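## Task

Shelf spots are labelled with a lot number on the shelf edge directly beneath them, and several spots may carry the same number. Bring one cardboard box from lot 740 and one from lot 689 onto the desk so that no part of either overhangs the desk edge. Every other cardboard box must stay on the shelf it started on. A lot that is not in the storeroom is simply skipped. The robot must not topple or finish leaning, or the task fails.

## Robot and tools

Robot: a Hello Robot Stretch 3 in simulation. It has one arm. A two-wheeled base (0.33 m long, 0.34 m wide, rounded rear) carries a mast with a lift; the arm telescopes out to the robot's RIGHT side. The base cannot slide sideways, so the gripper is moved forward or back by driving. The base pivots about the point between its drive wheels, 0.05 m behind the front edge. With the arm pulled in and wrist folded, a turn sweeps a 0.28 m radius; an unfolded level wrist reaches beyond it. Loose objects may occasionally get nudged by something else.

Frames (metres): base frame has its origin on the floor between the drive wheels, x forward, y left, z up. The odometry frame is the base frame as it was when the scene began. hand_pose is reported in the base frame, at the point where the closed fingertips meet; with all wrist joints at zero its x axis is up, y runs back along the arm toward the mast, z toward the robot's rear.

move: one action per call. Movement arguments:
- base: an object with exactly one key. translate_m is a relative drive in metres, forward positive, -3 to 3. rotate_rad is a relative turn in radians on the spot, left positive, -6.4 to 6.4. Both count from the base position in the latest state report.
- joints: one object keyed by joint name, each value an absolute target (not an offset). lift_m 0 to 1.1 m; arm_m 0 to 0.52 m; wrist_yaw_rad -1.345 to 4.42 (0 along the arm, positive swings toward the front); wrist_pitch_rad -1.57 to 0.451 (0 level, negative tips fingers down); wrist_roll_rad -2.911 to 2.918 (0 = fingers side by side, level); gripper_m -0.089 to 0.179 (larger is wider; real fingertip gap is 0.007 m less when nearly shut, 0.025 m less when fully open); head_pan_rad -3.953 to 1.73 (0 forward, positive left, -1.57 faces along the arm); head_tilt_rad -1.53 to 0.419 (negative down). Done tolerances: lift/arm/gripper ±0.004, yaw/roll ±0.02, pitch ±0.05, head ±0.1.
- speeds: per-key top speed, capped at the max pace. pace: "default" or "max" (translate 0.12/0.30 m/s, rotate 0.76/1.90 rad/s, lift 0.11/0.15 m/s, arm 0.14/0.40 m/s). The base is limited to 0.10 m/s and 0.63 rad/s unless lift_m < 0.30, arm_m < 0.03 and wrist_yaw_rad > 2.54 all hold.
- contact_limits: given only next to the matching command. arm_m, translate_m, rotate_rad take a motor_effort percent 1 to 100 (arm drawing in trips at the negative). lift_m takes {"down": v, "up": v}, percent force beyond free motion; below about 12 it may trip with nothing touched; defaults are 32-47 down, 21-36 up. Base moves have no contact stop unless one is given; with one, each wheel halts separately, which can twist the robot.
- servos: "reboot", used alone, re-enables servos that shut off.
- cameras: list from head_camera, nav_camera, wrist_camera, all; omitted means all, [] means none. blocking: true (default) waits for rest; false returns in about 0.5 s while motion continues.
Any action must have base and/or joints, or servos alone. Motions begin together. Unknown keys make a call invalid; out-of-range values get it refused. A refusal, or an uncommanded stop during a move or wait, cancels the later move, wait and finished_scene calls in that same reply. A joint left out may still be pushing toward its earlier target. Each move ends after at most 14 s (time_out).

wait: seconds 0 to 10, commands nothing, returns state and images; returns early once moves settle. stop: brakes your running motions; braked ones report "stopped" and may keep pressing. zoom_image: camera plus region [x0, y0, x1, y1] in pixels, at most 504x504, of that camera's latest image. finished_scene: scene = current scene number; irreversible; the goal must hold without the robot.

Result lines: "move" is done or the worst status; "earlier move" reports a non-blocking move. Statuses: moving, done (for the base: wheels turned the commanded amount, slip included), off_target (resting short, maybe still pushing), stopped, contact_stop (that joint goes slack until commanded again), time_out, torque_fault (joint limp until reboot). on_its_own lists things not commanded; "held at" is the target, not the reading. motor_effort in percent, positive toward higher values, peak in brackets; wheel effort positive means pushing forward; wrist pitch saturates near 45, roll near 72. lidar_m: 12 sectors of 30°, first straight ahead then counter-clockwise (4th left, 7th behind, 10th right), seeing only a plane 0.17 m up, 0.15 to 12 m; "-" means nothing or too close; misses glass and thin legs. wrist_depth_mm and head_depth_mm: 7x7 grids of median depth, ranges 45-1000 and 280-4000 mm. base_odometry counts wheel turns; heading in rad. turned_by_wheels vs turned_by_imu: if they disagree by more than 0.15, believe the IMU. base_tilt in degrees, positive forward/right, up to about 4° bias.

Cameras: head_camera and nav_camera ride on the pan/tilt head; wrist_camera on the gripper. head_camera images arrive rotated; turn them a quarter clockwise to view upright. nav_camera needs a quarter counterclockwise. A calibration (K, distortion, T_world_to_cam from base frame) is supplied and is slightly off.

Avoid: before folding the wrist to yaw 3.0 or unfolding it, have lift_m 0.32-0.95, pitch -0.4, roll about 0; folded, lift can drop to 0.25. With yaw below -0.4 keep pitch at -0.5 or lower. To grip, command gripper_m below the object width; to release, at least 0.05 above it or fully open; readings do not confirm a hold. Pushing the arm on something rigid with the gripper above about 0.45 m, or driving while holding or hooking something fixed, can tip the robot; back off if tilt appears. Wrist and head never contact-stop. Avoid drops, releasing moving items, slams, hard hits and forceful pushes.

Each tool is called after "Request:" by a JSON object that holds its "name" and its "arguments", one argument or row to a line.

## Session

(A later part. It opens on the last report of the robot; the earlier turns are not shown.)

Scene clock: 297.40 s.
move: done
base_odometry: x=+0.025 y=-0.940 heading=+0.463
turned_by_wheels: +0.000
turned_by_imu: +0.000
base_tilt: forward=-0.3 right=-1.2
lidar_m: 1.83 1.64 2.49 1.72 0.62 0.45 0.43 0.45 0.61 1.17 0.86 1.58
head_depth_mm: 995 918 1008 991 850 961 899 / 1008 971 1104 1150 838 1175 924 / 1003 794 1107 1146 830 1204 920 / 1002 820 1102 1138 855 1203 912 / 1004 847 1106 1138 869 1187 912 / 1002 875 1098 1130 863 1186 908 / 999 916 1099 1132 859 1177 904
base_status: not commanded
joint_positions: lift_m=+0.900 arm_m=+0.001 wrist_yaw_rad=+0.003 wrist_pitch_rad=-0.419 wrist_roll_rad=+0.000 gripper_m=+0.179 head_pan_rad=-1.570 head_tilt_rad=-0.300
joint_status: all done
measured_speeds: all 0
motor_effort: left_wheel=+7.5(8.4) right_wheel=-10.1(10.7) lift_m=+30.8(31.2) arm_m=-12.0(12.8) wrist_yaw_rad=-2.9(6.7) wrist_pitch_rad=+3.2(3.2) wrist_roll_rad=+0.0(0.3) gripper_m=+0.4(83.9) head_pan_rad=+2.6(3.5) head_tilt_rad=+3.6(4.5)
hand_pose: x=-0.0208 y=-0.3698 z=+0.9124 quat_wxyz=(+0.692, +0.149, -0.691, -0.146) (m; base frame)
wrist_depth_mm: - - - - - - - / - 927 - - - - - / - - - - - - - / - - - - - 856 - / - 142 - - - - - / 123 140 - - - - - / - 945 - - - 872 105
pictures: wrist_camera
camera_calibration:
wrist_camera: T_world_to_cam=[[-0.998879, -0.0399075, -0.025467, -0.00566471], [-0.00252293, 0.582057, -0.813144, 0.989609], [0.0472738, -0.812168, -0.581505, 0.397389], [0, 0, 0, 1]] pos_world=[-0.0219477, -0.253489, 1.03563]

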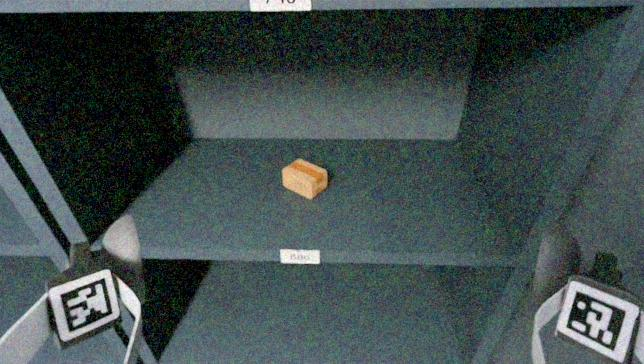

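Request:
{"name": "move", "arguments": {
  "joints": {"lift_m": 1.0, "wrist_pitch_rad": -0.25},
  "cameras": ["wrist_camera"]
}}

Scene clock: 310.77 s.
move: done
base_odometry: x=+0.025 y=-0.940 heading=+0.463
turned_by_wheels: +0.000
turned_by_imu: +0.000
base_tilt: forward=-0.4 right=-1.3
lidar_m: 1.83 1.65 2.50 1.72 0.62 0.45 0.43 0.45 0.61 1.17 0.86 1.57
head_depth_mm: 999 915 1005 991 848 - - / 1005 974 1107 1153 838 1175 - / 1007 794 1104 1144 827 - - / 1003 820 1102 1137 852 - - / 1000 847 1099 1141 871 1185 943 / 1004 877 1100 1135 864 1175 877 / 1000 911 1097 1126 857 1178 906
base_status: not commanded
joint_positions: lift_m=+1.000 arm_m=+0.001 wrist_yaw_rad=+0.003 wrist_pitch_rad=-0.271 wrist_roll_rad=+0.000 gripper_m=+0.179 head_pan_rad=-1.570 head_tilt_rad=-0.300
joint_status: all done
measured_speeds: all 0
motor_effort: left_wheel=+7.7(8.2) right_wheel=-9.8(10.8) lift_m=+29.0(33.6) arm_m=-12.2(12.7) wrist_yaw_rad=-3.6(5.1) wrist_pitch_rad=+3.5(5.5) wrist_roll_rad=+0.1(0.3) gripper_m=+0.5(1.2) head_pan_rad=+2.8(3.2) head_tilt_rad=+2.4(3.6)
hand_pose: x=-0.0208 y=-0.3860 z=+1.0469 quat_wxyz=(+0.701, +0.097, -0.700, -0.095) (m; base frame)
wrist_depth_mm: - 837 - - - - - / - - - 608 - 772 - / - - - - - - 478 / - - - - - - - / - 145 - - - - - / - 126 - - - 830 - / - - - - - 682 105
pictures: wrist_camera
camera_calibration:
wrist_camera: T_world_to_cam=[[-0.998868, -0.0432818, -0.0197523, -0.0101163], [-0.00213436, 0.455522, -0.890222, 1.14029], [0.047528, -0.889172, -0.455099, 0.300397], [0, 0, 0, 1]] pos_world=[-0.0219484, -0.252762, 1.15162]

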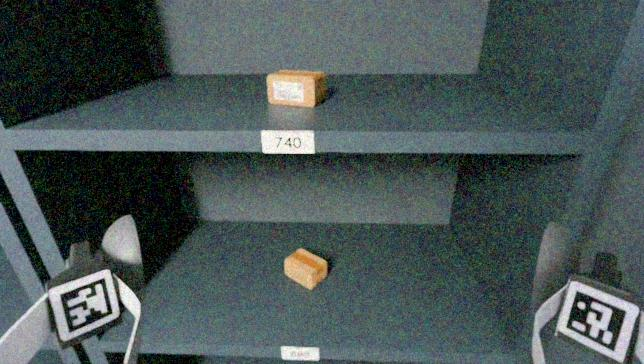

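Request:
{"name": "move", "arguments": {
  "base": {"rotate_rad": -0.5},
  "cameras": []
}}

Request:
{"name": "move", "arguments": {
  "base": {"translate_m": 0.25},
  "cameras": []
}}

Request:
{"name": "move", "arguments": {
  "base": {"rotate_rad": 0.5},
  "cameras": []
}}

Request:
{"name": "move", "arguments": {
  "base": {"translate_m": -0.15},
  "cameras": ["wrist_camera", "head_camera"]
}}

Scene clock: 347.23 s.
move: done
base_odometry: x=+0.025 y=-0.940 heading=-0.036
turned_by_wheels: -0.500
turned_by_imu: -0.492
base_tilt: forward=-0.3 right=-1.3
lidar_m: 1.57 1.83 1.65 2.50 1.55 0.60 0.45 0.43 0.45 0.63 1.17 0.86
head_depth_mm: 499 508 519 532 544 - - / 565 578 593 609 626 638 - / 653 673 691 716 738 - - / 705 735 766 806 846 - - / 795 786 876 916 878 996 945 / 1006 884 1102 1133 863 1173 880 / 981 748 1060 1102 796 1170 904
base_status: done
joint_positions: lift_m=+1.000 arm_m=+0.001 wrist_yaw_rad=+0.003 wrist_pitch_rad=-0.271 wrist_roll_rad=+0.000 gripper_m=+0.179 head_pan_rad=-1.570 head_tilt_rad=-0.300
joint_status: not commanded
measured_speeds: all 0
motor_effort: left_wheel=+8.6(12.2) right_wheel=-10.1(13.2) lift_m=+24.5(24.7) arm_m=-13.1(13.3) wrist_yaw_rad=-2.8(4.3) wrist_pitch_rad=+3.4(3.5) wrist_roll_rad=+0.2(0.3) gripper_m=+0.5(1.1) head_pan_rad=+1.9(2.8) head_tilt_rad=+2.9(2.9)
hand_pose: x=-0.0209 y=-0.3860 z=+1.0469 quat_wxyz=(+0.701, +0.097, -0.700, -0.095) (m; base frame)
wrist_depth_mm: - - 857 - 406 312 250 / - - - - 419 322 256 / - - - 583 422 335 264 / - - - - 431 347 270 / - - - - 445 368 270 / - 139 - 782 - 402 258 / - - - 856 - 393 105
pictures: none
No camera images: "cameras" was empty.

Scene clock: 350.87 s.
move: done
base_odometry: x=+0.274 y=-0.949 heading=-0.036
turned_by_wheels: +0.000
turned_by_imu: +0.001
base_tilt: forward=-0.4 right=-1.1
lidar_m: 1.33 1.61 1.53 2.38 2.31 0.90 0.67 0.65 0.68 0.85 0.88 0.65
head_depth_mm: 705 735 768 799 826 - - / 768 768 808 827 856 889 - / 890 811 938 968 897 - - / 1009 822 1102 1120 820 - - / 972 693 1072 1099 755 1182 940 / 917 717 1008 1037 699 1128 879 / 870 736 951 989 696 1082 876
base_status: done
joint_positions: lift_m=+1.000 arm_m=+0.001 wrist_yaw_rad=+0.003 wrist_pitch_rad=-0.271 wrist_roll_rad=+0.000 gripper_m=+0.179 head_pan_rad=-1.570 head_tilt_rad=-0.300
joint_status: not commanded
measured_speeds: all 0
motor_effort: left_wheel=+6.6(12.8) right_wheel=+2.8(10.5) lift_m=+26.0(27.3) arm_m=-12.6(14.2) wrist_yaw_rad=-3.0(4.2) wrist_pitch_rad=+3.4(3.6) wrist_roll_rad=+0.1(0.3) gripper_m=+0.4(1.2) head_pan_rad=+1.9(2.9) head_tilt_rad=+1.0(2.4)
hand_pose: x=-0.0209 y=-0.3860 z=+1.0469 quat_wxyz=(+0.701, +0.097, -0.700, -0.095) (m; base frame)
wrist_depth_mm: - - - - - - 430 / - - - - - - 439 / - - - - - 577 445 / - - - - - - 447 / - 142 - - - - 454 / - 139 - - 786 - 451 / - - - - 792 - 105
pictures: none
No camera images: "cameras" was empty.

Scene clock: 352.77 s.
move: done
base_odometry: x=+0.274 y=-0.949 heading=+0.463
turned_by_wheels: +0.500
turned_by_imu: +0.491
base_tilt: forward=-0.3 right=-1.3
lidar_m: 1.61 1.53 2.35 2.56 0.93 0.68 0.65 0.68 0.84 0.97 0.65 1.33
head_depth_mm: 904 626 997 1041 737 - - / 906 644 992 1036 728 1111 - / 905 657 989 1031 721 - - / 892 675 989 1032 715 - - / 892 693 986 1026 708 1136 946 / 893 714 976 1017 703 1027 877 / 715 645 742 756 670 789 806
base_status: done
joint_positions: lift_m=+1.000 arm_m=+0.001 wrist_yaw_rad=+0.003 wrist_pitch_rad=-0.271 wrist_roll_rad=+0.000 gripper_m=+0.179 head_pan_rad=-1.570 head_tilt_rad=-0.300
joint_status: not commanded
measured_speeds: all 0
motor_effort: left_wheel=-9.0(13.2) right_wheel=+8.8(12.5) lift_m=+27.7(28.0) arm_m=-13.3(13.8) wrist_yaw_rad=-3.0(3.7) wrist_pitch_rad=+3.4(3.6) wrist_roll_rad=+0.0(0.3) gripper_m=+0.8(1.1) head_pan_rad=+2.1(2.7) head_tilt_rad=+0.7(1.8)
hand_pose: x=-0.0209 y=-0.3860 z=+1.0469 quat_wxyz=(+0.701, +0.097, -0.700, -0.095) (m; base frame)
wrist_depth_mm: - - - - - - 700 / - - - - - - - / - - - - 496 - - / - - - - - - - / - 142 - - - - - / - 126 - - - - - / - - - - - - 105
pictures: none
No camera images: "cameras" was empty.

Scene clock: 355.40 s.
move: done
base_odometry: x=+0.140 y=-1.016 heading=+0.463
turned_by_wheels: +0.000
turned_by_imu: +0.000
base_tilt: forward=-0.3 right=-1.1
lidar_m: 1.76 1.65 2.52 1.99 0.72 0.52 0.50 0.53 0.71 1.05 0.72 1.47
head_depth_mm: 905 626 993 1034 735 - - / 903 640 994 1034 729 1109 - / 901 657 992 1037 722 - - / 896 674 989 1034 714 - - / 893 692 984 1031 709 1135 913 / 891 712 987 1024 704 1128 877 / 890 733 986 1016 697 1124 908
base_status: done
joint_positions: lift_m=+1.000 arm_m=+0.001 wrist_yaw_rad=+0.003 wrist_pitch_rad=-0.271 wrist_roll_rad=+0.000 gripper_m=+0.179 head_pan_rad=-1.570 head_tilt_rad=-0.300
joint_status: not commanded
measured_speeds: all 0
motor_effort: left_wheel=-9.1(12.5) right_wheel=-2.7(8.5) lift_m=+29.2(29.8) arm_m=-13.7(14.0) wrist_yaw_rad=-2.4(3.9) wrist_pitch_rad=+3.4(3.5) wrist_roll_rad=+0.0(0.3) gripper_m=+0.4(1.0) head_pan_rad=+1.5(2.4) head_tilt_rad=+1.0(1.6)
hand_pose: x=-0.0209 y=-0.3860 z=+1.0469 quat_wxyz=(+0.701, +0.097, -0.700, -0.095) (m; base frame)
wrist_depth_mm: - 723 - - - - - / - - - 503 - - - / - - - 498 - - - / - - - - - - - / - 143 - - - 936 - / - 126 - 752 - - - / - - - - - - 105
pictures: head_camera (sideways), wrist_camera
camera_calibration:
head_camera: T_world_to_cam=[[-0.0464973, 0.244541, -0.968523, 1.27633], [0.997519, -0.0399461, -0.0579752, 0.0690233], [-0.0528661, -0.968816, -0.242077, 0.270962], [0, 0, 0, 1]] pos_world=[0.00481856, -0.0468456, 1.30575]
wrist_camera: T_world_to_cam=[[-0.998892, -0.0427268, -0.0197523, -0.0100362], [-0.00188125, 0.455524, -0.890222, 1.14029], [0.0470339, -0.889198, -0.455099, 0.300381], [0, 0, 0, 1]] pos_world=[-0.022008, -0.252762, 1.15162]

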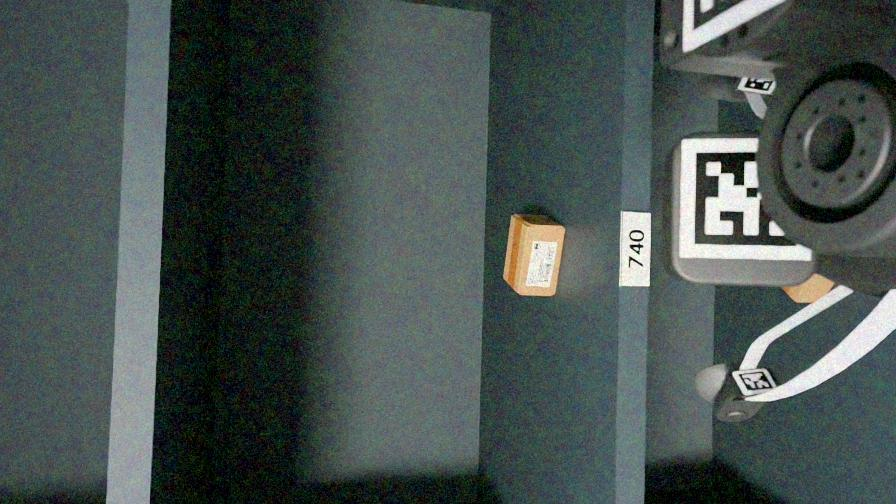

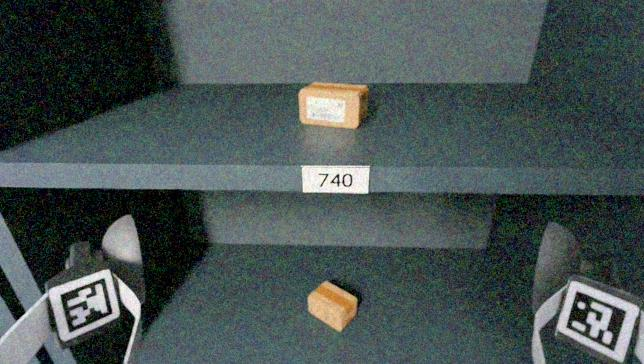

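Request:
{"name": "move", "arguments": {
  "base": {"translate_m": 0.01},
  "joints": {"lift_m": 0.985, "wrist_pitch_rad": -0.15},
  "cameras": []
}}

Request:
{"name": "move", "arguments": {
  "joints": {"arm_m": 0.3},
  "contact_limits": {"arm_m": 30},
  "cameras": ["wrist_camera"]
}}

Scene clock: 403.03 s.
move: done
base_odometry: x=+0.149 y=-1.012 heading=+0.463
turned_by_wheels: +0.000
turned_by_imu: +0.000
base_tilt: forward=-0.4 right=-1.2
lidar_m: 1.75 1.65 2.51 2.03 0.73 0.53 0.51 0.53 0.73 1.05 0.72 1.45
head_depth_mm: 906 629 1001 1035 736 1109 - / 906 642 990 1033 729 629 1000 / 904 657 994 1033 722 1136 - / 896 673 989 1033 718 1136 - / 894 692 987 1030 709 1135 925 / 889 713 987 1024 702 1051 908 / 890 734 983 1018 697 1118 907
base_status: done
joint_positions: lift_m=+0.985 arm_m=+0.001 wrist_yaw_rad=+0.003 wrist_pitch_rad=-0.173 wrist_roll_rad=+0.000 gripper_m=+0.179 head_pan_rad=-1.570 head_tilt_rad=-0.300
joint_status: all done
measured_speeds: all 0
motor_effort: left_wheel=+2.5(6.2) right_wheel=+7.4(10.8) lift_m=+23.2(28.9) arm_m=-12.7(13.5) wrist_yaw_rad=-2.2(4.1) wrist_pitch_rad=+3.9(5.6) wrist_roll_rad=-0.1(0.3) gripper_m=+0.2(0.9) head_pan_rad=+1.6(2.0) head_tilt_rad=-0.4(1.2)
hand_pose: x=-0.0209 y=-0.3938 z=+1.0558 quat_wxyz=(+0.705, +0.062, -0.704, -0.061) (m; base frame)
wrist_depth_mm: - 737 - - - - - / - 758 - - - - - / - - - 509 - - - / - - - - - - - / - 145 - - - - - / - 126 - - - - - / - - - 706 - - 105
pictures: none
No camera images: "cameras" was empty.

Scene clock: 406.47 s.
move: done
base_odometry: x=+0.149 y=-1.012 heading=+0.463
turned_by_wheels: +0.000
turned_by_imu: +0.000
base_tilt: forward=-0.3 right=-1.2
lidar_m: 1.75 1.65 2.51 2.02 0.73 0.53 0.51 0.54 0.73 1.05 0.72 1.45
head_depth_mm: 903 630 993 1041 308 1153 931 / 903 642 990 1023 406 1148 925 / 903 658 991 443 395 1143 920 / 895 675 988 1015 411 1141 892 / 894 694 986 1029 666 1133 911 / 892 714 985 1022 699 1133 909 / 886 737 981 1016 696 1125 902
base_status: not commanded
joint_positions: lift_m=+0.985 arm_m=+0.300 wrist_yaw_rad=+0.003 wrist_pitch_rad=-0.172 wrist_roll_rad=+0.000 gripper_m=+0.179 head_pan_rad=-1.570 head_tilt_rad=-0.300
joint_status: all done
measured_speeds: all 0
motor_effort: left_wheel=+2.5(2.9) right_wheel=+7.9(8.5) lift_m=+28.4(29.0) arm_m=+13.9(15.7) wrist_yaw_rad=-2.1(4.1) wrist_pitch_rad=+3.8(3.9) wrist_roll_rad=-0.2(0.3) gripper_m=+0.7(1.2) head_pan_rad=+1.3(2.1) head_tilt_rad=-0.7(1.5)
contact_limits: arm_m 30 (drawing in: default 32, maximum 55; extending or still: default 41, maximum 69)
hand_pose: x=-0.0209 y=-0.6933 z=+1.0561 quat_wxyz=(+0.705, +0.062, -0.704, -0.060) (m; base frame)
wrist_depth_mm: 469 - - - - - - / 493 - - - - - - / 531 - - - - - - / - - - 248 - - - / - 142 - 229 219 - - / - 126 - 233 222 - - / - - - - - - 105
pictures: wrist_camera
camera_calibration:
wrist_camera: T_world_to_cam=[[-0.998884, -0.0445575, -0.0156863, -0.0285093], [-0.00168613, 0.365488, -0.930814, 1.26889], [0.0472079, -0.929749, -0.365155, -0.0918032], [0, 0, 0, 1]] pos_world=[-0.0220041, -0.550389, 1.14713]

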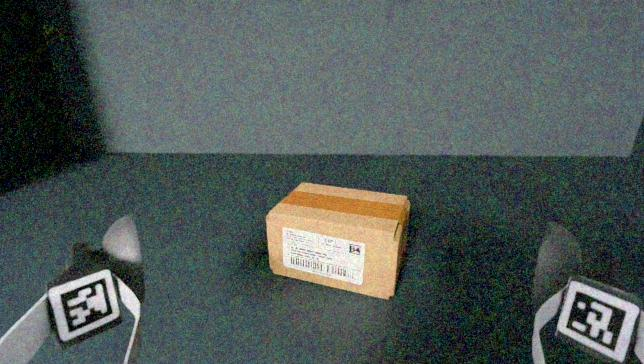

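Request:
{"name": "move", "arguments": {
  "joints": {"arm_m": 0.39},
  "contact_limits": {"arm_m": 30},
  "cameras": ["wrist_camera"]
}}

Request:
{"name": "move", "arguments": {
  "joints": {"lift_m": 0.95},
  "speeds": {"lift_m": 0.03},
  "contact_limits": {"lift_m": {"down": 15}},
  "cameras": ["wrist_camera"]
}}

Scene clock: 436.33 s.
move: done
base_odometry: x=+0.149 y=-1.012 heading=+0.463
turned_by_wheels: +0.000
turned_by_imu: +0.000
base_tilt: forward=-0.2 right=-1.1
lidar_m: 1.75 1.65 2.51 2.02 0.73 0.53 0.51 0.54 0.73 1.05 0.72 1.45
head_depth_mm: 907 630 992 1035 288 1145 932 / 903 642 994 464 625 1151 926 / 900 659 988 502 622 1146 922 / 896 675 988 1020 621 1139 888 / 893 694 982 1028 704 1136 911 / 890 714 982 1028 703 1135 906 / 887 739 983 1019 696 1118 906
base_status: not commanded
joint_positions: lift_m=+0.985 arm_m=+0.390 wrist_yaw_rad=+0.003 wrist_pitch_rad=-0.172 wrist_roll_rad=+0.000 gripper_m=+0.179 head_pan_rad=-1.570 head_tilt_rad=-0.300
joint_status: all done
measured_speeds: all 0
motor_effort: left_wheel=+2.4(3.1) right_wheel=+7.9(8.2) lift_m=+28.8(31.3) arm_m=+13.9(15.4) wrist_yaw_rad=-3.4(4.0) wrist_pitch_rad=+3.6(3.8) wrist_roll_rad=+0.0(0.3) gripper_m=+0.7(1.0) head_pan_rad=+1.1(1.9) head_tilt_rad=-1.9(2.3)
contact_limits: arm_m 30 (drawing in: default 32, maximum 55; extending or still: default 41, maximum 69)
hand_pose: x=-0.0209 y=-0.7833 z=+1.0561 quat_wxyz=(+0.705, +0.062, -0.704, -0.060) (m; base frame)
wrist_depth_mm: - - - - - - - / - - - - - - - / - - - - - - - / - - - - - - - / - 142 - 186 - - - / - 126 162 162 161 - - / - - 151 141 137 - 105
pictures: wrist_camera
camera_calibration:
wrist_camera: T_world_to_cam=[[-0.998884, -0.0445576, -0.0156857, -0.0325201], [-0.00168609, 0.365477, -0.930819, 1.30179], [0.0472079, -0.929753, -0.365144, -0.175495], [0, 0, 0, 1]] pos_world=[-0.0220041, -0.640389, 1.14714]

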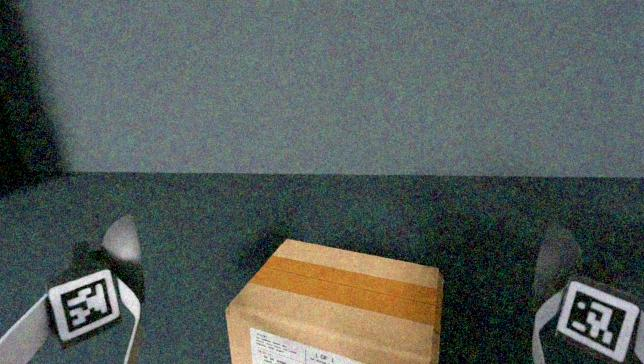

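Scene clock: 437.93 s.
move: done
base_odometry: x=+0.149 y=-1.012 heading=+0.463
turned_by_wheels: +0.000
turned_by_imu: +0.000
base_tilt: forward=-0.2 right=-1.2
lidar_m: 1.75 1.65 2.51 2.03 0.73 0.53 0.51 0.53 0.73 1.05 0.72 1.45
head_depth_mm: 905 629 998 1038 378 - 931 / 903 641 990 1030 385 1111 928 / 903 656 994 1020 492 1145 923 / 894 675 988 1021 507 1139 891 / 891 695 985 1027 708 1134 913 / 889 715 984 1023 701 1129 907 / 888 736 983 1015 696 1121 904
base_status: not commanded
joint_positions: lift_m=+0.950 arm_m=+0.390 wrist_yaw_rad=+0.003 wrist_pitch_rad=-0.172 wrist_roll_rad=+0.000 gripper_m=+0.179 head_pan_rad=-1.570 head_tilt_rad=-0.300
joint_status: all done
measured_speeds: all 0
motor_effort: left_wheel=+2.3(2.9) right_wheel=+7.6(8.0) lift_m=+23.5(26.7) arm_m=+13.8(14.1) wrist_yaw_rad=-2.5(3.7) wrist_pitch_rad=+3.6(3.8) wrist_roll_rad=+0.0(0.3) gripper_m=+0.4(1.0) head_pan_rad=+0.9(1.8) head_tilt_rad=-1.8(2.6)
contact_limits: arm_m 30 (drawing in: default 32, maximum 55; extending or still: default 41, maximum 69); lift_m down 15 (down: maximum 72; up: maximum 65)
hand_pose: x=-0.0209 y=-0.7833 z=+1.0211 quat_wxyz=(+0.705, +0.062, -0.704, -0.060) (m; base frame)
wrist_depth_mm: - - - - - - - / - - - - - - - / - - - - - - - / - - - 175 - - - / - 142 137 137 137 - - / - 126 142 128 117 - - / - - - 136 124 - 105
pictures: wrist_camera
camera_calibration:
wrist_camera: T_world_to_cam=[[-0.998884, -0.0445596, -0.0156805, -0.0330759], [-0.00168576, 0.365359, -0.930865, 1.2692], [0.047208, -0.929799, -0.365026, -0.188428], [0, 0, 0, 1]] pos_world=[-0.0220041, -0.640386, 1.11215]

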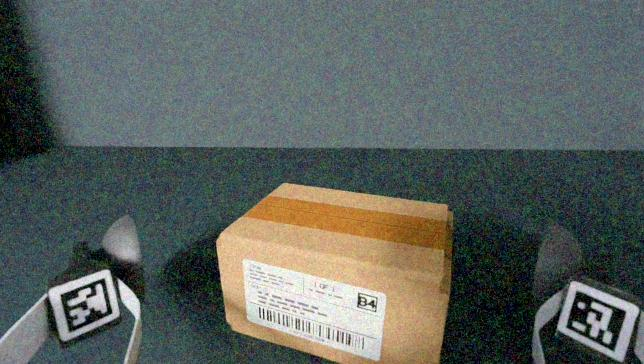

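Request:
{"name": "move", "arguments": {
  "joints": {"gripper_m": 0.06},
  "cameras": ["wrist_camera"]
}}

Scene clock: 451.17 s.
move: done
base_odometry: x=+0.149 y=-1.012 heading=+0.463
turned_by_wheels: +0.000
turned_by_imu: +0.000
base_tilt: forward=-0.2 right=-1.3
lidar_m: 1.75 1.64 2.51 2.02 0.73 0.53 0.51 0.54 0.73 1.05 0.72 1.46
head_depth_mm: 907 628 997 1035 378 - 931 / 902 642 993 1028 385 1117 929 / 901 659 989 1017 491 1139 922 / 895 674 987 1024 514 1140 890 / 890 692 986 1023 705 1138 912 / 890 714 983 1022 702 1137 903 / 891 737 981 1011 696 1124 903
base_status: not commanded
joint_positions: lift_m=+0.950 arm_m=+0.390 wrist_yaw_rad=+0.001 wrist_pitch_rad=-0.172 wrist_roll_rad=+0.000 gripper_m=+0.061 head_pan_rad=-1.570 head_tilt_rad=-0.300
joint_status: all done
measured_speeds: all 0
motor_effort: left_wheel=+2.4(2.8) right_wheel=+7.3(8.2) lift_m=+24.0(24.5) arm_m=+12.0(12.9) wrist_yaw_rad=-1.4(4.0) wrist_pitch_rad=+3.7(3.7) wrist_roll_rad=-0.2(0.3) gripper_m=-14.6(85.4) head_pan_rad=+0.3(1.4) head_tilt_rad=-3.0(3.8)
contact_limits: arm_m 30 (drawing in: default 32, maximum 55; extending or still: default 41, maximum 69); lift_m down 15 (down: maximum 72; up: maximum 65)
hand_pose: x=-0.0212 y=-0.7833 z=+1.0211 quat_wxyz=(+0.705, +0.061, -0.704, -0.061) (m; base frame)
wrist_depth_mm: - - - - - - - / - - - - - - - / - - - - - - - / - - - 175 - - - / - - 139 137 143 - - / - - 137 126 118 - - / - 93 146 135 124 - -
pictures: wrist_camera
camera_calibration:
wrist_camera: T_world_to_cam=[[-0.998945, -0.0431701, -0.0156805, -0.0323339], [-0.00117751, 0.365361, -0.930865, 1.26921], [0.0459145, -0.929864, -0.365026, -0.188491], [0, 0, 0, 1]] pos_world=[-0.0221508, -0.640385, 1.11215]

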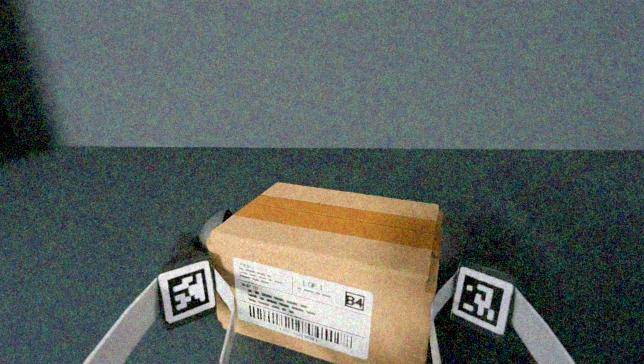

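Request:
{"name": "move", "arguments": {
  "joints": {"lift_m": 1.0},
  "speeds": {"lift_m": 0.05},
  "cameras": ["wrist_camera"]
}}

Scene clock: 457.40 s.
move: done
base_odometry: x=+0.149 y=-1.012 heading=+0.463
turned_by_wheels: +0.000
turned_by_imu: +0.000
base_tilt: forward=-0.3 right=-1.0
lidar_m: 1.75 1.64 2.51 2.02 0.73 0.53 0.51 0.54 0.73 1.05 0.71 1.46
head_depth_mm: 905 630 992 1021 - 1118 934 / 901 644 992 407 644 1144 929 / 907 660 989 485 637 1139 923 / 894 676 985 580 632 1144 892 / 893 696 985 1030 709 1134 917 / 894 714 981 1027 700 1129 908 / 892 739 983 1019 697 1121 902
base_status: not commanded
joint_positions: lift_m=+1.000 arm_m=+0.390 wrist_yaw_rad=+0.001 wrist_pitch_rad=-0.175 wrist_roll_rad=+0.000 gripper_m=+0.061 head_pan_rad=-1.570 head_tilt_rad=-0.300
joint_status: all done
measured_speeds: all 0
motor_effort: left_wheel=+2.4(2.9) right_wheel=+7.2(8.6) lift_m=+31.0(33.6) arm_m=+11.2(11.8) wrist_yaw_rad=-1.4(2.7) wrist_pitch_rad=+4.1(4.1) wrist_roll_rad=+0.0(0.3) gripper_m=-14.8(14.8) head_pan_rad=+0.2(1.5) head_tilt_rad=-3.0(4.2)
contact_limits: arm_m 30 (drawing in: default 32, maximum 55; extending or still: default 41, maximum 69)
hand_pose: x=-0.0212 y=-0.7831 z=+1.0705 quat_wxyz=(+0.705, +0.062, -0.704, -0.062) (m; base frame)
wrist_depth_mm: - - - - - - - / - - - - - - - / - - - - - - - / - - - 165 - - - / - - 141 137 144 - - / - - 137 126 118 - - / - - 145 135 123 - -
pictures: wrist_camera
camera_calibration:
wrist_camera: T_world_to_cam=[[-0.998945, -0.0431297, -0.0157835, -0.031411], [-0.00117942, 0.367642, -0.929967, 1.31595], [0.0459118, -0.928967, -0.367305, -0.167165], [0, 0, 0, 1]] pos_world=[-0.0221509, -0.640442, 1.16189]

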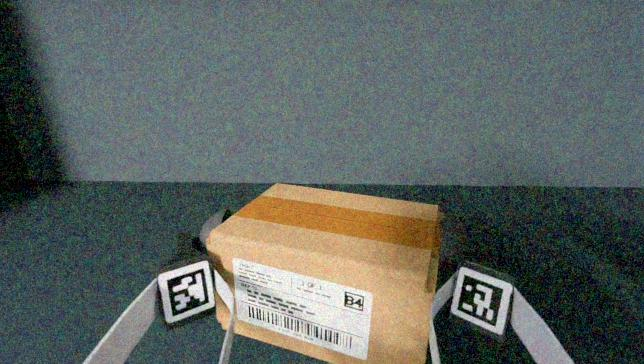

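Request:
{"name": "move", "arguments": {
  "joints": {"arm_m": 0.0},
  "cameras": []
}}

Request:
{"name": "move", "arguments": {
  "base": {"rotate_rad": 1.204},
  "joints": {"head_pan_rad": 0.0, "head_tilt_rad": -0.5},
  "cameras": ["nav_camera"]
}}

Scene clock: 523.40 s.
move: done
base_odometry: x=+0.149 y=-1.012 heading=+0.463
turned_by_wheels: +0.000
turned_by_imu: +0.000
base_tilt: forward=-0.5 right=-1.3
lidar_m: 1.75 1.65 2.51 2.02 0.73 0.53 0.51 0.54 0.73 1.05 0.72 1.45
head_depth_mm: 904 629 992 1038 735 - - / 903 644 993 1036 730 1114 - / 900 659 991 1032 721 - - / 897 675 987 1030 716 - - / 893 695 990 1028 708 379 911 / 890 717 981 1026 702 1139 906 / 887 738 980 1018 695 1123 903
base_status: not commanded
joint_positions: lift_m=+1.000 arm_m=+0.001 wrist_yaw_rad=+0.001 wrist_pitch_rad=-0.175 wrist_roll_rad=+0.000 gripper_m=+0.061 head_pan_rad=-1.570 head_tilt_rad=-0.300
joint_status: all done
measured_speeds: all 0
motor_effort: left_wheel=+2.5(3.0) right_wheel=+7.6(8.5) lift_m=+30.3(31.6) arm_m=-13.0(15.6) wrist_yaw_rad=-1.2(3.0) wrist_pitch_rad=+4.2(4.3) wrist_roll_rad=+0.1(0.3) gripper_m=-14.6(15.0) head_pan_rad=+0.1(0.9) head_tilt_rad=-2.6(4.1)
hand_pose: x=-0.0212 y=-0.3937 z=+1.0704 quat_wxyz=(+0.705, +0.062, -0.704, -0.062) (m; base frame)
wrist_depth_mm: - - - - - - - / - 751 - - - - - / - - - - - - - / - - - 165 - - - / - - 141 137 144 - - / - - 136 126 118 - - / - - 146 135 123 - -
pictures: none
No camera images: "cameras" was empty.

Scene clock: 526.40 s.
move: done
base_odometry: x=+0.149 y=-1.012 heading=+1.667
turned_by_wheels: +1.204
turned_by_imu: +1.184
base_tilt: forward=-0.3 right=-1.2
lidar_m: 2.56 1.31 0.64 0.52 0.51 0.56 0.75 0.99 0.72 1.46 1.75 1.64
head_depth_mm: 2290 2357 2290 1762 2112 1633 1324 / 2651 2763 2397 2660 2033 1606 1318 / 3171 3377 3218 2699 2110 1588 1308 / 3291 3576 3841 2961 2070 1584 1306 / 3163 3416 3717 2916 2032 1585 1296 / 3067 3267 3518 2863 2031 1579 1296 / 2944 3149 3372 2840 2000 1569 1279
base_status: done
joint_positions: lift_m=+1.000 arm_m=+0.001 wrist_yaw_rad=+0.001 wrist_pitch_rad=-0.175 wrist_roll_rad=+0.000 gripper_m=+0.061 head_pan_rad=+0.002 head_tilt_rad=-0.502
joint_status: all done
measured_speeds: all 0
motor_effort: left_wheel=-7.5(12.7) right_wheel=+9.2(12.1) lift_m=+30.4(31.1) arm_m=-12.7(14.3) wrist_yaw_rad=-1.4(2.9) wrist_pitch_rad=+4.2(4.3) wrist_roll_rad=-0.1(0.3) gripper_m=-14.6(15.2) head_pan_rad=-3.2(5.2) head_tilt_rad=+4.6(9.1)
hand_pose: x=-0.0212 y=-0.3937 z=+1.0704 quat_wxyz=(+0.705, +0.062, -0.704, -0.062) (m; base frame)
wrist_depth_mm: - - - - - - - / - - - - - - - / - - - - - - - / - - - - - - - / - - 141 138 144 - - / - 125 137 126 117 - - / - - 151 135 125 - -
pictures: nav_camera (sideways)
camera_calibration:
nav_camera: T_world_to_cam=[[0.457983, 0.0181749, 0.888775, -1.11629], [0.0192776, -0.999759, 0.0105107, 0.0363761], [0.888752, 0.0123198, -0.458223, 0.544168], [0, 0, 0, 1]] pos_world=[0.0269114, 0.0499518, 1.2411]

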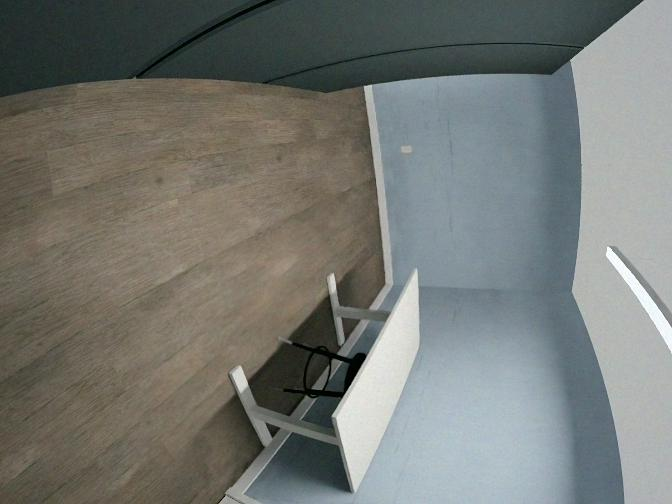

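Request:
{"name": "move", "arguments": {
  "base": {"translate_m": 1.12},
  "cameras": []
}}

Request:
{"name": "move", "arguments": {
  "base": {"rotate_rad": 0.38},
  "joints": {"head_pan_rad": -1.57, "head_tilt_rad": -0.5},
  "cameras": ["nav_camera", "head_camera"]
}}

Scene clock: 561.07 s.
move: done
base_odometry: x=+0.042 y=+0.103 heading=+1.666
turned_by_wheels: +0.000
turned_by_imu: +0.000
base_tilt: forward=-0.3 right=-1.2
lidar_m: 1.49 2.64 1.17 0.93 0.93 1.01 1.56 1.63 1.67 1.37 0.92 0.81
head_depth_mm: 1750 1799 1878 1376 958 1584 1320 / 2036 2110 2198 1356 1671 1625 1310 / 2390 2542 2725 1424 2082 1601 1306 / 2361 2575 2812 2781 2067 1606 1307 / 2266 2449 2666 2821 2045 1595 1296 / 2194 2359 2553 2726 2040 1582 1294 / 2121 2275 2454 2585 2024 1576 1288
base_status: done
joint_positions: lift_m=+1.000 arm_m=+0.001 wrist_yaw_rad=+0.001 wrist_pitch_rad=-0.175 wrist_roll_rad=+0.000 gripper_m=+0.061 head_pan_rad=+0.000 head_tilt_rad=-0.500
joint_status: not commanded
measured_speeds: all 0
motor_effort: left_wheel=+2.9(8.9) right_wheel=+6.9(13.9) lift_m=+28.7(30.5) arm_m=-7.8(12.4) wrist_yaw_rad=-2.3(3.4) wrist_pitch_rad=+4.1(4.3) wrist_roll_rad=+0.0(0.3) gripper_m=-14.6(15.1) head_pan_rad=-3.4(3.8) head_tilt_rad=+3.1(5.4)
hand_pose: x=-0.0212 y=-0.3937 z=+1.0704 quat_wxyz=(+0.705, +0.062, -0.704, -0.062) (m; base frame)
wrist_depth_mm: - - - - - - - / - - - - - - - / - - - - - - - / - - - - - - - / - - 141 138 145 - - / - - 136 126 118 - - / - - 146 135 125 - -
pictures: none
No camera images: "cameras" was empty.

Scene clock: 563.30 s.
move: done
base_odometry: x=+0.042 y=+0.103 heading=+2.046
turned_by_wheels: +0.380
turned_by_imu: +0.373
base_tilt: forward=-0.3 right=-1.0
lidar_m: 2.64 1.32 0.96 0.92 0.96 1.31 1.63 1.87 1.41 0.92 0.81 1.47
head_depth_mm: 1126 1220 1313 1436 - - - / 1125 1220 1332 1467 1595 - - / 1123 1218 1325 1416 - - - / 1127 1218 1325 1339 - - - / 1120 1210 1317 1315 818 795 1301 / 1116 1213 1316 1304 922 789 1294 / 1114 1207 1309 1289 911 783 1256
base_status: done
joint_positions: lift_m=+1.000 arm_m=+0.001 wrist_yaw_rad=+0.001 wrist_pitch_rad=-0.175 wrist_roll_rad=+0.000 gripper_m=+0.061 head_pan_rad=-1.578 head_tilt_rad=-0.500
joint_status: all done
measured_speeds: translate_m=+0.000 rotate_rad=+0.000 lift_m=+0.000 arm_m=+0.000 wrist_yaw_rad=+0.000 wrist_pitch_rad=+0.000 wrist_roll_rad=+0.000 head_pan_rad=+0.024 head_tilt_rad=+0.000
motor_effort: left_wheel=-9.4(13.3) right_wheel=+8.8(12.1) lift_m=+28.3(29.0) arm_m=-8.1(8.6) wrist_yaw_rad=-1.9(3.3) wrist_pitch_rad=+4.2(4.2) wrist_roll_rad=-0.2(0.3) gripper_m=-14.5(15.1) head_pan_rad=+3.5(5.8) head_tilt_rad=+3.2(6.5)
hand_pose: x=-0.0212 y=-0.3937 z=+1.0704 quat_wxyz=(+0.705, +0.062, -0.704, -0.062) (m; base frame)
wrist_depth_mm: - - - - - - - / - - - - - - - / - - - - - - - / - - - - - - - / - - 141 137 144 - - / - - 136 126 117 - - / - - 145 135 125 - -
pictures: head_camera (sideways), nav_camera (sideways)
camera_calibration:
head_camera: T_world_to_cam=[[-0.0430198, 0.432591, -0.900563, 1.18759], [0.99724, -0.0360068, -0.0649341, 0.0780687], [-0.0605164, -0.900871, -0.429848, 0.515379], [0, 0, 0, 1]] pos_world=[0.00442545, -0.0466398, 1.2961]
nav_camera: T_world_to_cam=[[0.0136005, -0.456088, 0.889831, -1.11496], [-0.999902, -0.00923481, 0.0105495, 0.0425426], [0.00340592, -0.889887, -0.456169, 0.546895], [0, 0, 0, 1]] pos_world=[0.0558397, -0.0214512, 1.24115]

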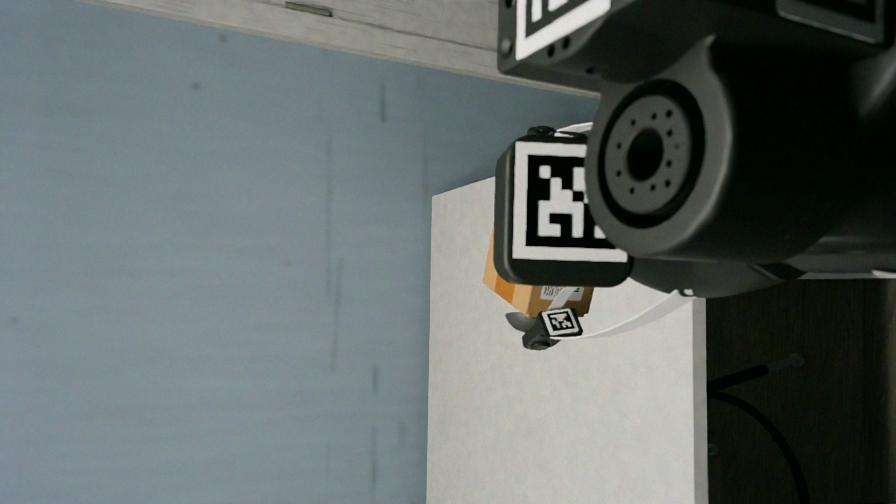

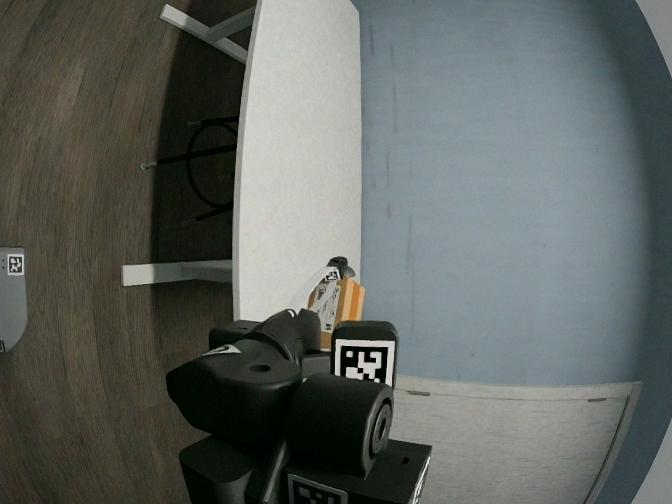

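Request:
{"name": "move", "arguments": {
  "base": {"translate_m": 0.15},
  "cameras": []
}}

Request:
{"name": "move", "arguments": {
  "joints": {"arm_m": 0.40},
  "contact_limits": {"arm_m": 30},
  "cameras": []
}}

Request:
{"name": "move", "arguments": {
  "joints": {"lift_m": 0.76},
  "cameras": ["wrist_camera"]
}}

Request:
{"name": "move", "arguments": {
  "joints": {"lift_m": 0.63},
  "speeds": {"lift_m": 0.03},
  "contact_limits": {"lift_m": {"down": 14}},
  "cameras": ["wrist_camera"]
}}

Scene clock: 594.43 s.
move: done
base_odometry: x=-0.026 y=+0.236 heading=+2.046
turned_by_wheels: +0.000
turned_by_imu: +0.000
base_tilt: forward=-0.4 right=-1.4
lidar_m: 2.49 1.32 0.96 0.92 0.96 1.31 1.78 1.91 1.41 0.94 0.75 1.35
head_depth_mm: 1133 1229 1334 1458 - - - / 1128 1225 1328 1421 996 - - / 1122 1220 1331 1392 - - - / 1123 1217 1319 1345 - - - / 1125 1214 1321 1319 823 793 1298 / 1119 1212 1319 1307 919 785 1263 / 1122 1211 1327 1300 916 783 1293
base_status: done
joint_positions: lift_m=+1.000 arm_m=+0.001 wrist_yaw_rad=+0.001 wrist_pitch_rad=-0.175 wrist_roll_rad=+0.000 gripper_m=+0.061 head_pan_rad=-1.570 head_tilt_rad=-0.500
joint_status: not commanded
measured_speeds: all 0
motor_effort: left_wheel=+0.2(10.1) right_wheel=+10.8(12.3) lift_m=+27.3(28.6) arm_m=-9.8(10.1) wrist_yaw_rad=-2.1(3.2) wrist_pitch_rad=+4.2(4.3) wrist_roll_rad=+0.1(0.3) gripper_m=-14.6(15.1) head_pan_rad=+3.1(4.0) head_tilt_rad=+3.3(3.9)
hand_pose: x=-0.0212 y=-0.3937 z=+1.0704 quat_wxyz=(+0.705, +0.062, -0.704, -0.062) (m; base frame)
wrist_depth_mm: - - - - - - - / - - - - - - - / - - - - - - - / - - - - - - - / - - 141 137 145 - - / - - 137 126 117 - - / - - 146 135 123 - -
pictures: none
No camera images: "cameras" was empty.

Scene clock: 598.57 s.
move: done
base_odometry: x=-0.026 y=+0.236 heading=+2.046
turned_by_wheels: +0.000
turned_by_imu: +0.000
base_tilt: forward=-0.2 right=-1.3
lidar_m: 2.49 1.32 0.96 0.92 0.96 1.31 1.78 1.92 1.41 0.93 0.75 1.35
head_depth_mm: 1127 1225 1279 - 1548 816 1324 / 1125 1215 399 1365 949 810 1318 / 1126 1211 475 1273 940 803 1285 / 1123 1209 573 1194 938 798 1300 / 1127 1210 1315 1320 925 792 1296 / 1120 1213 1317 1307 919 788 1258 / 1118 1210 1308 1292 914 782 1285
base_status: not commanded
joint_positions: lift_m=+1.000 arm_m=+0.400 wrist_yaw_rad=+0.001 wrist_pitch_rad=-0.175 wrist_roll_rad=+0.000 gripper_m=+0.061 head_pan_rad=-1.570 head_tilt_rad=-0.500
joint_status: all done
measured_speeds: all 0
motor_effort: left_wheel=+0.1(0.6) right_wheel=+10.3(11.6) lift_m=+27.2(28.3) arm_m=+13.6(15.9) wrist_yaw_rad=-0.7(3.2) wrist_pitch_rad=+4.2(4.3) wrist_roll_rad=+0.1(0.4) gripper_m=-14.7(15.2) head_pan_rad=+3.4(4.0) head_tilt_rad=+3.2(3.7)
contact_limits: arm_m 30 (drawing in: default 32, maximum 55; extending or still: default 41, maximum 69)
hand_pose: x=-0.0212 y=-0.7931 z=+1.0704 quat_wxyz=(+0.705, +0.062, -0.704, -0.062) (m; base frame)
wrist_depth_mm: - - - - - - - / - - - - - - - / - - - - - - - / - - - 165 - - - / - - 141 137 144 - - / - - 136 126 117 - - / - - 145 135 123 - -
pictures: none
No camera images: "cameras" was empty.

Scene clock: 601.57 s.
move: done
base_odometry: x=-0.026 y=+0.236 heading=+2.046
turned_by_wheels: +0.000
turned_by_imu: +0.000
base_tilt: forward=-0.4 right=-1.3
lidar_m: 2.49 1.32 0.96 0.93 0.96 1.31 1.78 1.91 1.41 0.94 0.75 1.35
head_depth_mm: 1130 1219 1324 1460 1562 787 1258 / 1132 1221 1331 1417 947 406 346 / 1126 1211 1324 1347 574 803 1279 / 1122 1212 1323 1333 601 796 1318 / 1117 1210 1315 1324 925 791 1303 / 1118 1211 1315 1307 920 785 1259 / 1116 1210 1319 1291 912 783 1291
base_status: not commanded
joint_positions: lift_m=+0.760 arm_m=+0.400 wrist_yaw_rad=+0.001 wrist_pitch_rad=-0.176 wrist_roll_rad=+0.000 gripper_m=+0.061 head_pan_rad=-1.570 head_tilt_rad=-0.500
joint_status: all done
measured_speeds: all 0
motor_effort: left_wheel=-0.1(0.7) right_wheel=+9.9(10.9) lift_m=+25.8(28.4) arm_m=+10.8(13.8) wrist_yaw_rad=-1.8(3.0) wrist_pitch_rad=+4.2(4.4) wrist_roll_rad=-0.2(0.3) gripper_m=-14.4(15.2) head_pan_rad=+3.6(3.7) head_tilt_rad=+2.6(3.4)
contact_limits: arm_m 30 (drawing in: default 32, maximum 55; extending or still: default 41, maximum 69)
hand_pose: x=-0.0212 y=-0.7931 z=+0.8302 quat_wxyz=(+0.705, +0.063, -0.704, -0.062) (m; base frame)
wrist_depth_mm: - - - - - - - / - - - - - - - / - - - - - - - / - - - 166 - - - / - - 141 138 144 - - / - - 136 126 118 - - / - - 146 135 124 - -
pictures: wrist_camera
camera_calibration:
wrist_camera: T_world_to_cam=[[-0.998945, -0.0431126, -0.0158264, -0.0355825], [-0.00118029, 0.368596, -0.929589, 1.09661], [0.0459105, -0.928589, -0.368258, -0.263549], [0, 0, 0, 1]] pos_world=[-0.022151, -0.650467, 0.921776]

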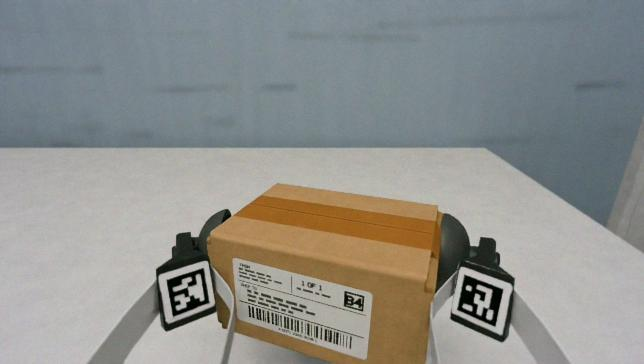

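Scene clock: 605.83 s.
move: contact_stop
base_odometry: x=-0.026 y=+0.236 heading=+2.046
turned_by_wheels: +0.000
turned_by_imu: +0.000
base_tilt: forward=-0.3 right=-1.3
lidar_m: 2.49 1.32 0.96 0.93 0.96 1.31 1.78 1.91 1.41 0.94 0.75 1.35
head_depth_mm: 1132 1225 1329 1456 1554 813 1326 / 1128 1215 1327 1415 951 782 433 / 1125 1223 1326 1345 939 614 1241 / 1119 1213 1320 1330 879 743 1303 / 1123 1210 1331 1318 922 792 1298 / 1118 1212 1318 1302 919 789 1265 / 1125 1204 1315 1293 914 782 1293
base_status: not commanded
joint_positions: lift_m=+0.660 arm_m=+0.400 wrist_yaw_rad=+0.000 wrist_pitch_rad=-0.104 wrist_roll_rad=+0.000 gripper_m=+0.061 head_pan_rad=-1.570 head_tilt_rad=-0.500
joint_status: lift_m contact_stop (moved -0.100 of -0.130)
measured_speeds: translate_m=+0.000 rotate_rad=+0.000 lift_m=+0.001 arm_m=+0.000 wrist_yaw_rad=+0.000 wrist_pitch_rad=+0.000 wrist_roll_rad=+0.000 head_pan_rad=+0.000 head_tilt_rad=+0.000
on_its_own: lift_m is slack since a contact_stop (your +0.630 is given up); wrist_pitch_rad is at rest, and its effort (-9.0) is outside its rest range (-8 to +12)
motor_effort: left_wheel=-0.3(0.8) right_wheel=+4.8(11.1) lift_m=+25.6(28.4) arm_m=+7.5(11.4) wrist_yaw_rad=-0.5(3.3) wrist_pitch_rad=-9.0(12.4) wrist_roll_rad=-0.3(0.4) gripper_m=-14.6(15.2) head_pan_rad=+2.8(3.6) head_tilt_rad=+1.3(3.2)
contact_limits: arm_m 30 (drawing in: default 32, maximum 55; extending or still: default 41, maximum 69); lift_m down 14 (down: maximum 72; up: maximum 65)
hand_pose: x=-0.0214 y=-0.7974 z=+0.7479 quat_wxyz=(+0.706, +0.037, -0.706, -0.037) (m; base frame)
wrist_depth_mm: - - - - - - - / - - - - - - - / - - - - - - - / - - - 165 - - - / - - 141 133 142 - - / - - 137 126 118 - - / - - 144 134 122 - -
pictures: wrist_camera
camera_calibration:
wrist_camera: T_world_to_cam=[[-0.998968, -0.0433996, -0.0134155, -0.0392679], [-0.000257905, 0.300742, -0.953705, 0.985643], [0.0454251, -0.952717, -0.300443, -0.367796], [0, 0, 0, 1]] pos_world=[-0.022266, -0.648534, 0.828985]

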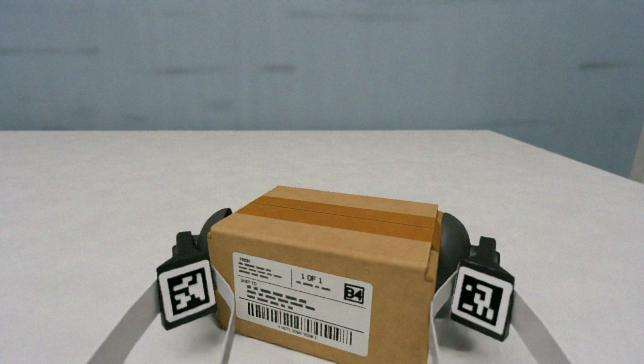

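Request:
{"name": "move", "arguments": {
  "joints": {"lift_m": 0.671},
  "speeds": {"lift_m": 0.03},
  "cameras": []
}}

Request:
{"name": "move", "arguments": {
  "joints": {"gripper_m": 0.179},
  "cameras": ["wrist_camera"]
}}

Scene clock: 615.03 s.
move: done
base_odometry: x=-0.026 y=+0.236 heading=+2.046
turned_by_wheels: +0.000
turned_by_imu: +0.000
base_tilt: forward=-0.3 right=-1.2
lidar_m: 2.49 1.32 0.96 0.93 0.96 1.30 1.78 1.91 1.41 0.94 0.75 1.35
head_depth_mm: 1126 1221 1333 1463 1560 814 1328 / 1126 1220 1326 1418 951 778 422 / 1125 1217 1330 1349 938 613 1245 / 1128 1208 1314 1333 886 741 1304 / 1124 1215 1317 1331 923 790 1299 / 1121 1210 1325 1304 919 788 1268 / 1117 1207 1319 1292 915 783 1289
base_status: not commanded
joint_positions: lift_m=+0.671 arm_m=+0.400 wrist_yaw_rad=+0.000 wrist_pitch_rad=-0.145 wrist_roll_rad=+0.003 gripper_m=+0.061 head_pan_rad=-1.570 head_tilt_rad=-0.500
joint_status: all done
measured_speeds: all 0
motor_effort: left_wheel=-1.1(1.1) right_wheel=+5.4(5.8) lift_m=+29.6(31.8) arm_m=-0.3(0.9) wrist_yaw_rad=-1.1(2.7) wrist_pitch_rad=-1.4(8.0) wrist_roll_rad=-1.1(1.3) gripper_m=-14.2(14.7) head_pan_rad=+2.0(2.7) head_tilt_rad=+1.3(2.1)
contact_limits: arm_m 30 (drawing in: default 32, maximum 55; extending or still: default 41, maximum 69)
hand_pose: x=-0.0214 y=-0.7950 z=+0.7488 quat_wxyz=(+0.705, +0.052, -0.706, -0.051) (m; base frame)
wrist_depth_mm: - - - - - - - / - - - - - - - / - - - - - - - / - - - 174 - - - / - - 140 133 140 - - / - - 136 126 118 - - / - - 145 134 123 - -
pictures: none
No camera images: "cameras" was empty.

Scene clock: 616.73 s.
move: done
base_odometry: x=-0.026 y=+0.236 heading=+2.046
turned_by_wheels: +0.000
turned_by_imu: +0.000
base_tilt: forward=-0.3 right=-1.4
lidar_m: 2.49 1.32 0.96 0.92 0.96 1.31 1.78 1.91 1.41 0.94 0.75 1.35
head_depth_mm: 1132 1217 1325 1460 1559 816 1324 / 1127 1220 1328 1416 950 776 422 / 1124 1213 1327 1350 939 612 1248 / 1125 1212 1324 1342 883 743 1301 / 1120 1212 1322 1317 926 794 1300 / 1119 1210 1324 1302 918 787 1260 / 1122 1214 1317 1288 913 784 1291
base_status: not commanded
joint_positions: lift_m=+0.671 arm_m=+0.400 wrist_yaw_rad=+0.002 wrist_pitch_rad=-0.164 wrist_roll_rad=+0.003 gripper_m=+0.179 head_pan_rad=-1.570 head_tilt_rad=-0.500
joint_status: all done
measured_speeds: all 0
motor_effort: left_wheel=-1.0(1.2) right_wheel=+4.9(5.8) lift_m=+27.5(30.1) arm_m=-1.5(1.8) wrist_yaw_rad=-1.5(3.1) wrist_pitch_rad=+2.1(2.2) wrist_roll_rad=-1.1(1.3) gripper_m=+0.9(85.1) head_pan_rad=+2.5(2.8) head_tilt_rad=+1.9(2.1)
contact_limits: arm_m 30 (drawing in: default 32, maximum 55; extending or still: default 41, maximum 69)
hand_pose: x=-0.0210 y=-0.7938 z=+0.7441 quat_wxyz=(+0.704, +0.059, -0.705, -0.058) (m; base frame)
wrist_depth_mm: - - - - - - - / - - - - - - - / - - - - - - - / - - - 161 150 - - / - 142 135 126 132 - - / - 126 143 127 117 - - / - - - 136 125 - 105
pictures: wrist_camera
camera_calibration:
wrist_camera: T_world_to_cam=[[-0.998887, -0.0434592, -0.0183236, -0.0352291], [0.00155691, 0.357911, -0.933754, 1.01149], [0.0471384, -0.932744, -0.357445, -0.307311], [0, 0, 0, 1]] pos_world=[-0.0222785, -0.650196, 0.833989]

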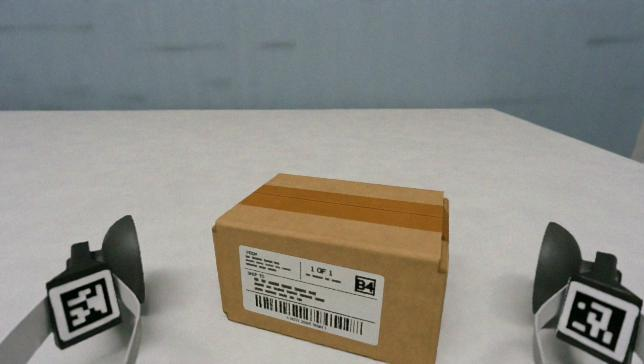

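Request:
{"name": "move", "arguments": {
  "joints": {"lift_m": 0.72},
  "cameras": []
}}

Request:
{"name": "move", "arguments": {
  "joints": {"arm_m": 0.0, "head_pan_rad": -2.9, "head_tilt_rad": -0.25},
  "pace": "max",
  "cameras": ["head_camera"]
}}

Scene clock: 627.33 s.
move: done
base_odometry: x=-0.026 y=+0.236 heading=+2.046
turned_by_wheels: +0.000
turned_by_imu: +0.000
base_tilt: forward=-0.5 right=-1.2
lidar_m: 2.49 1.32 0.96 0.93 0.96 1.31 1.78 1.92 1.42 0.94 0.75 1.35
head_depth_mm: 1127 1220 1332 1448 1561 813 1324 / 1127 1216 1325 1424 946 486 378 / 1126 1215 1328 1349 596 746 1271 / 1123 1213 1315 1336 683 744 1306 / 1120 1212 1317 1316 891 793 1296 / 1121 1215 1316 1308 918 788 1262 / 1120 1213 1313 1291 916 783 1281
base_status: not commanded
joint_positions: lift_m=+0.720 arm_m=+0.400 wrist_yaw_rad=+0.002 wrist_pitch_rad=-0.165 wrist_roll_rad=+0.003 gripper_m=+0.179 head_pan_rad=-1.570 head_tilt_rad=-0.500
joint_status: all done
measured_speeds: all 0
motor_effort: left_wheel=-0.2(0.9) right_wheel=+4.9(5.5) lift_m=+29.4(32.3) arm_m=-5.3(5.3) wrist_yaw_rad=-1.1(3.2) wrist_pitch_rad=+2.2(2.4) wrist_roll_rad=-1.2(1.3) gripper_m=+0.8(1.1) head_pan_rad=+2.1(2.6) head_tilt_rad=+0.9(2.1)
contact_limits: arm_m 30 (drawing in: default 32, maximum 55; extending or still: default 41, maximum 69)
hand_pose: x=-0.0210 y=-0.7938 z=+0.7929 quat_wxyz=(+0.704, +0.059, -0.705, -0.058) (m; base frame)
wrist_depth_mm: - - - - - - - / - - - - - - - / - - - - - - - / - - - - - - - / - 142 - - - - - / - 126 - 175 173 - - / - - 154 147 142 - 105
pictures: none
No camera images: "cameras" was empty.

Scene clock: 629.60 s.
move: done
base_odometry: x=-0.026 y=+0.236 heading=+2.046
turned_by_wheels: +0.000
turned_by_imu: +0.000
base_tilt: forward=-0.3 right=-1.3
lidar_m: 2.49 1.32 0.96 0.92 0.95 1.31 1.78 1.91 1.41 0.94 0.75 1.35
head_depth_mm: 1902 1951 2032 2085 2127 2084 1658 / 1947 1979 2030 2088 2146 1975 1658 / 1977 2041 2127 2185 2099 2047 1634 / 2052 2114 2158 2269 2301 2052 1637 / 2073 2161 2234 2305 2416 2032 1634 / 2129 1935 1988 2061 2073 2075 1621 / 2163 2245 2330 2413 2512 2141 1607
base_status: not commanded
joint_positions: lift_m=+0.720 arm_m=+0.001 wrist_yaw_rad=+0.002 wrist_pitch_rad=-0.166 wrist_roll_rad=+0.003 gripper_m=+0.179 head_pan_rad=-2.905 head_tilt_rad=-0.245
joint_status: all done
measured_speeds: all 0
motor_effort: left_wheel=-0.6(1.0) right_wheel=+4.8(5.5) lift_m=+24.9(29.7) arm_m=-11.8(15.2) wrist_yaw_rad=-1.9(3.7) wrist_pitch_rad=+2.5(2.6) wrist_roll_rad=-1.2(1.3) gripper_m=+0.3(1.3) head_pan_rad=+3.5(5.2) head_tilt_rad=-0.6(9.5)
hand_pose: x=-0.0210 y=-0.3943 z=+0.7926 quat_wxyz=(+0.704, +0.059, -0.705, -0.058) (m; base frame)
wrist_depth_mm: - - - - - - - / - - - - - - - / - - - 518 - - - / - - - - - - - / - 142 - - - - - / 123 142 - - - - - / - - - - - - 105
pictures: head_camera (sideways)
camera_calibration:
head_camera: T_world_to_cam=[[0.175385, 0.0899053, -0.980386, 1.29049], [0.19116, -0.979979, -0.0556705, 0.0709456], [-0.965763, -0.177647, -0.18906, 0.207524], [0, 0, 0, 1]] pos_world=[-0.0394758, -0.00963057, 1.30836]

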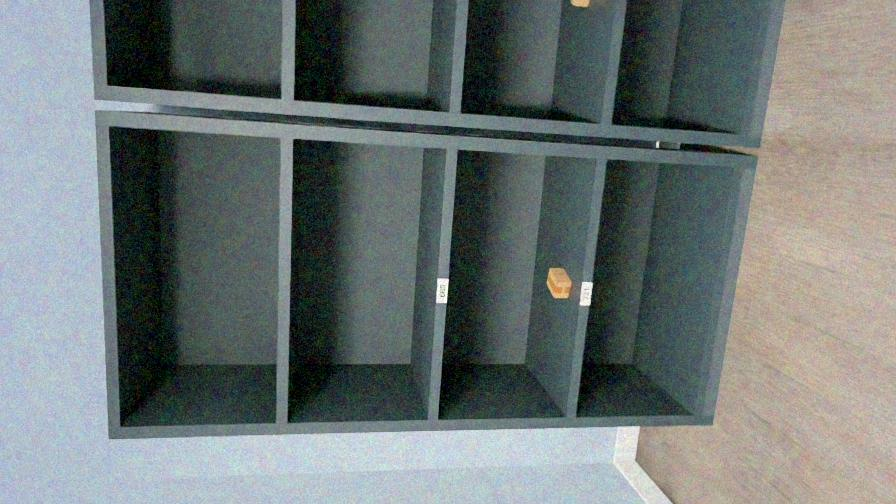

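Request:
{"name": "zoom_image", "arguments": {
  "camera": "head_camera",
  "region": [400, 260, 480, 320]
}}

Request:
{"name": "zoom_image", "arguments": {
  "camera": "head_camera",
  "region": [540, 255, 620, 320]
}}

Scaled by 6.300 from the camera's 896x504 image, which has a finer 1280x720 frame.

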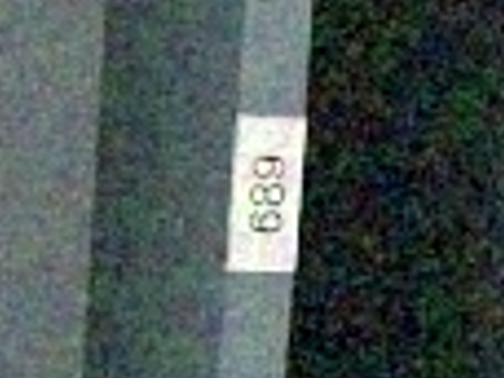

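Scaled by 6.300 from the camera's 896x504 image, which has a finer 1280x720 frame.

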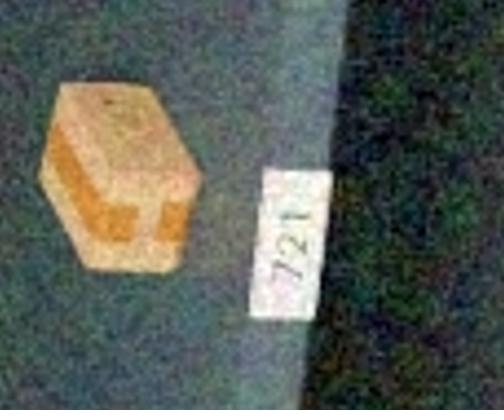

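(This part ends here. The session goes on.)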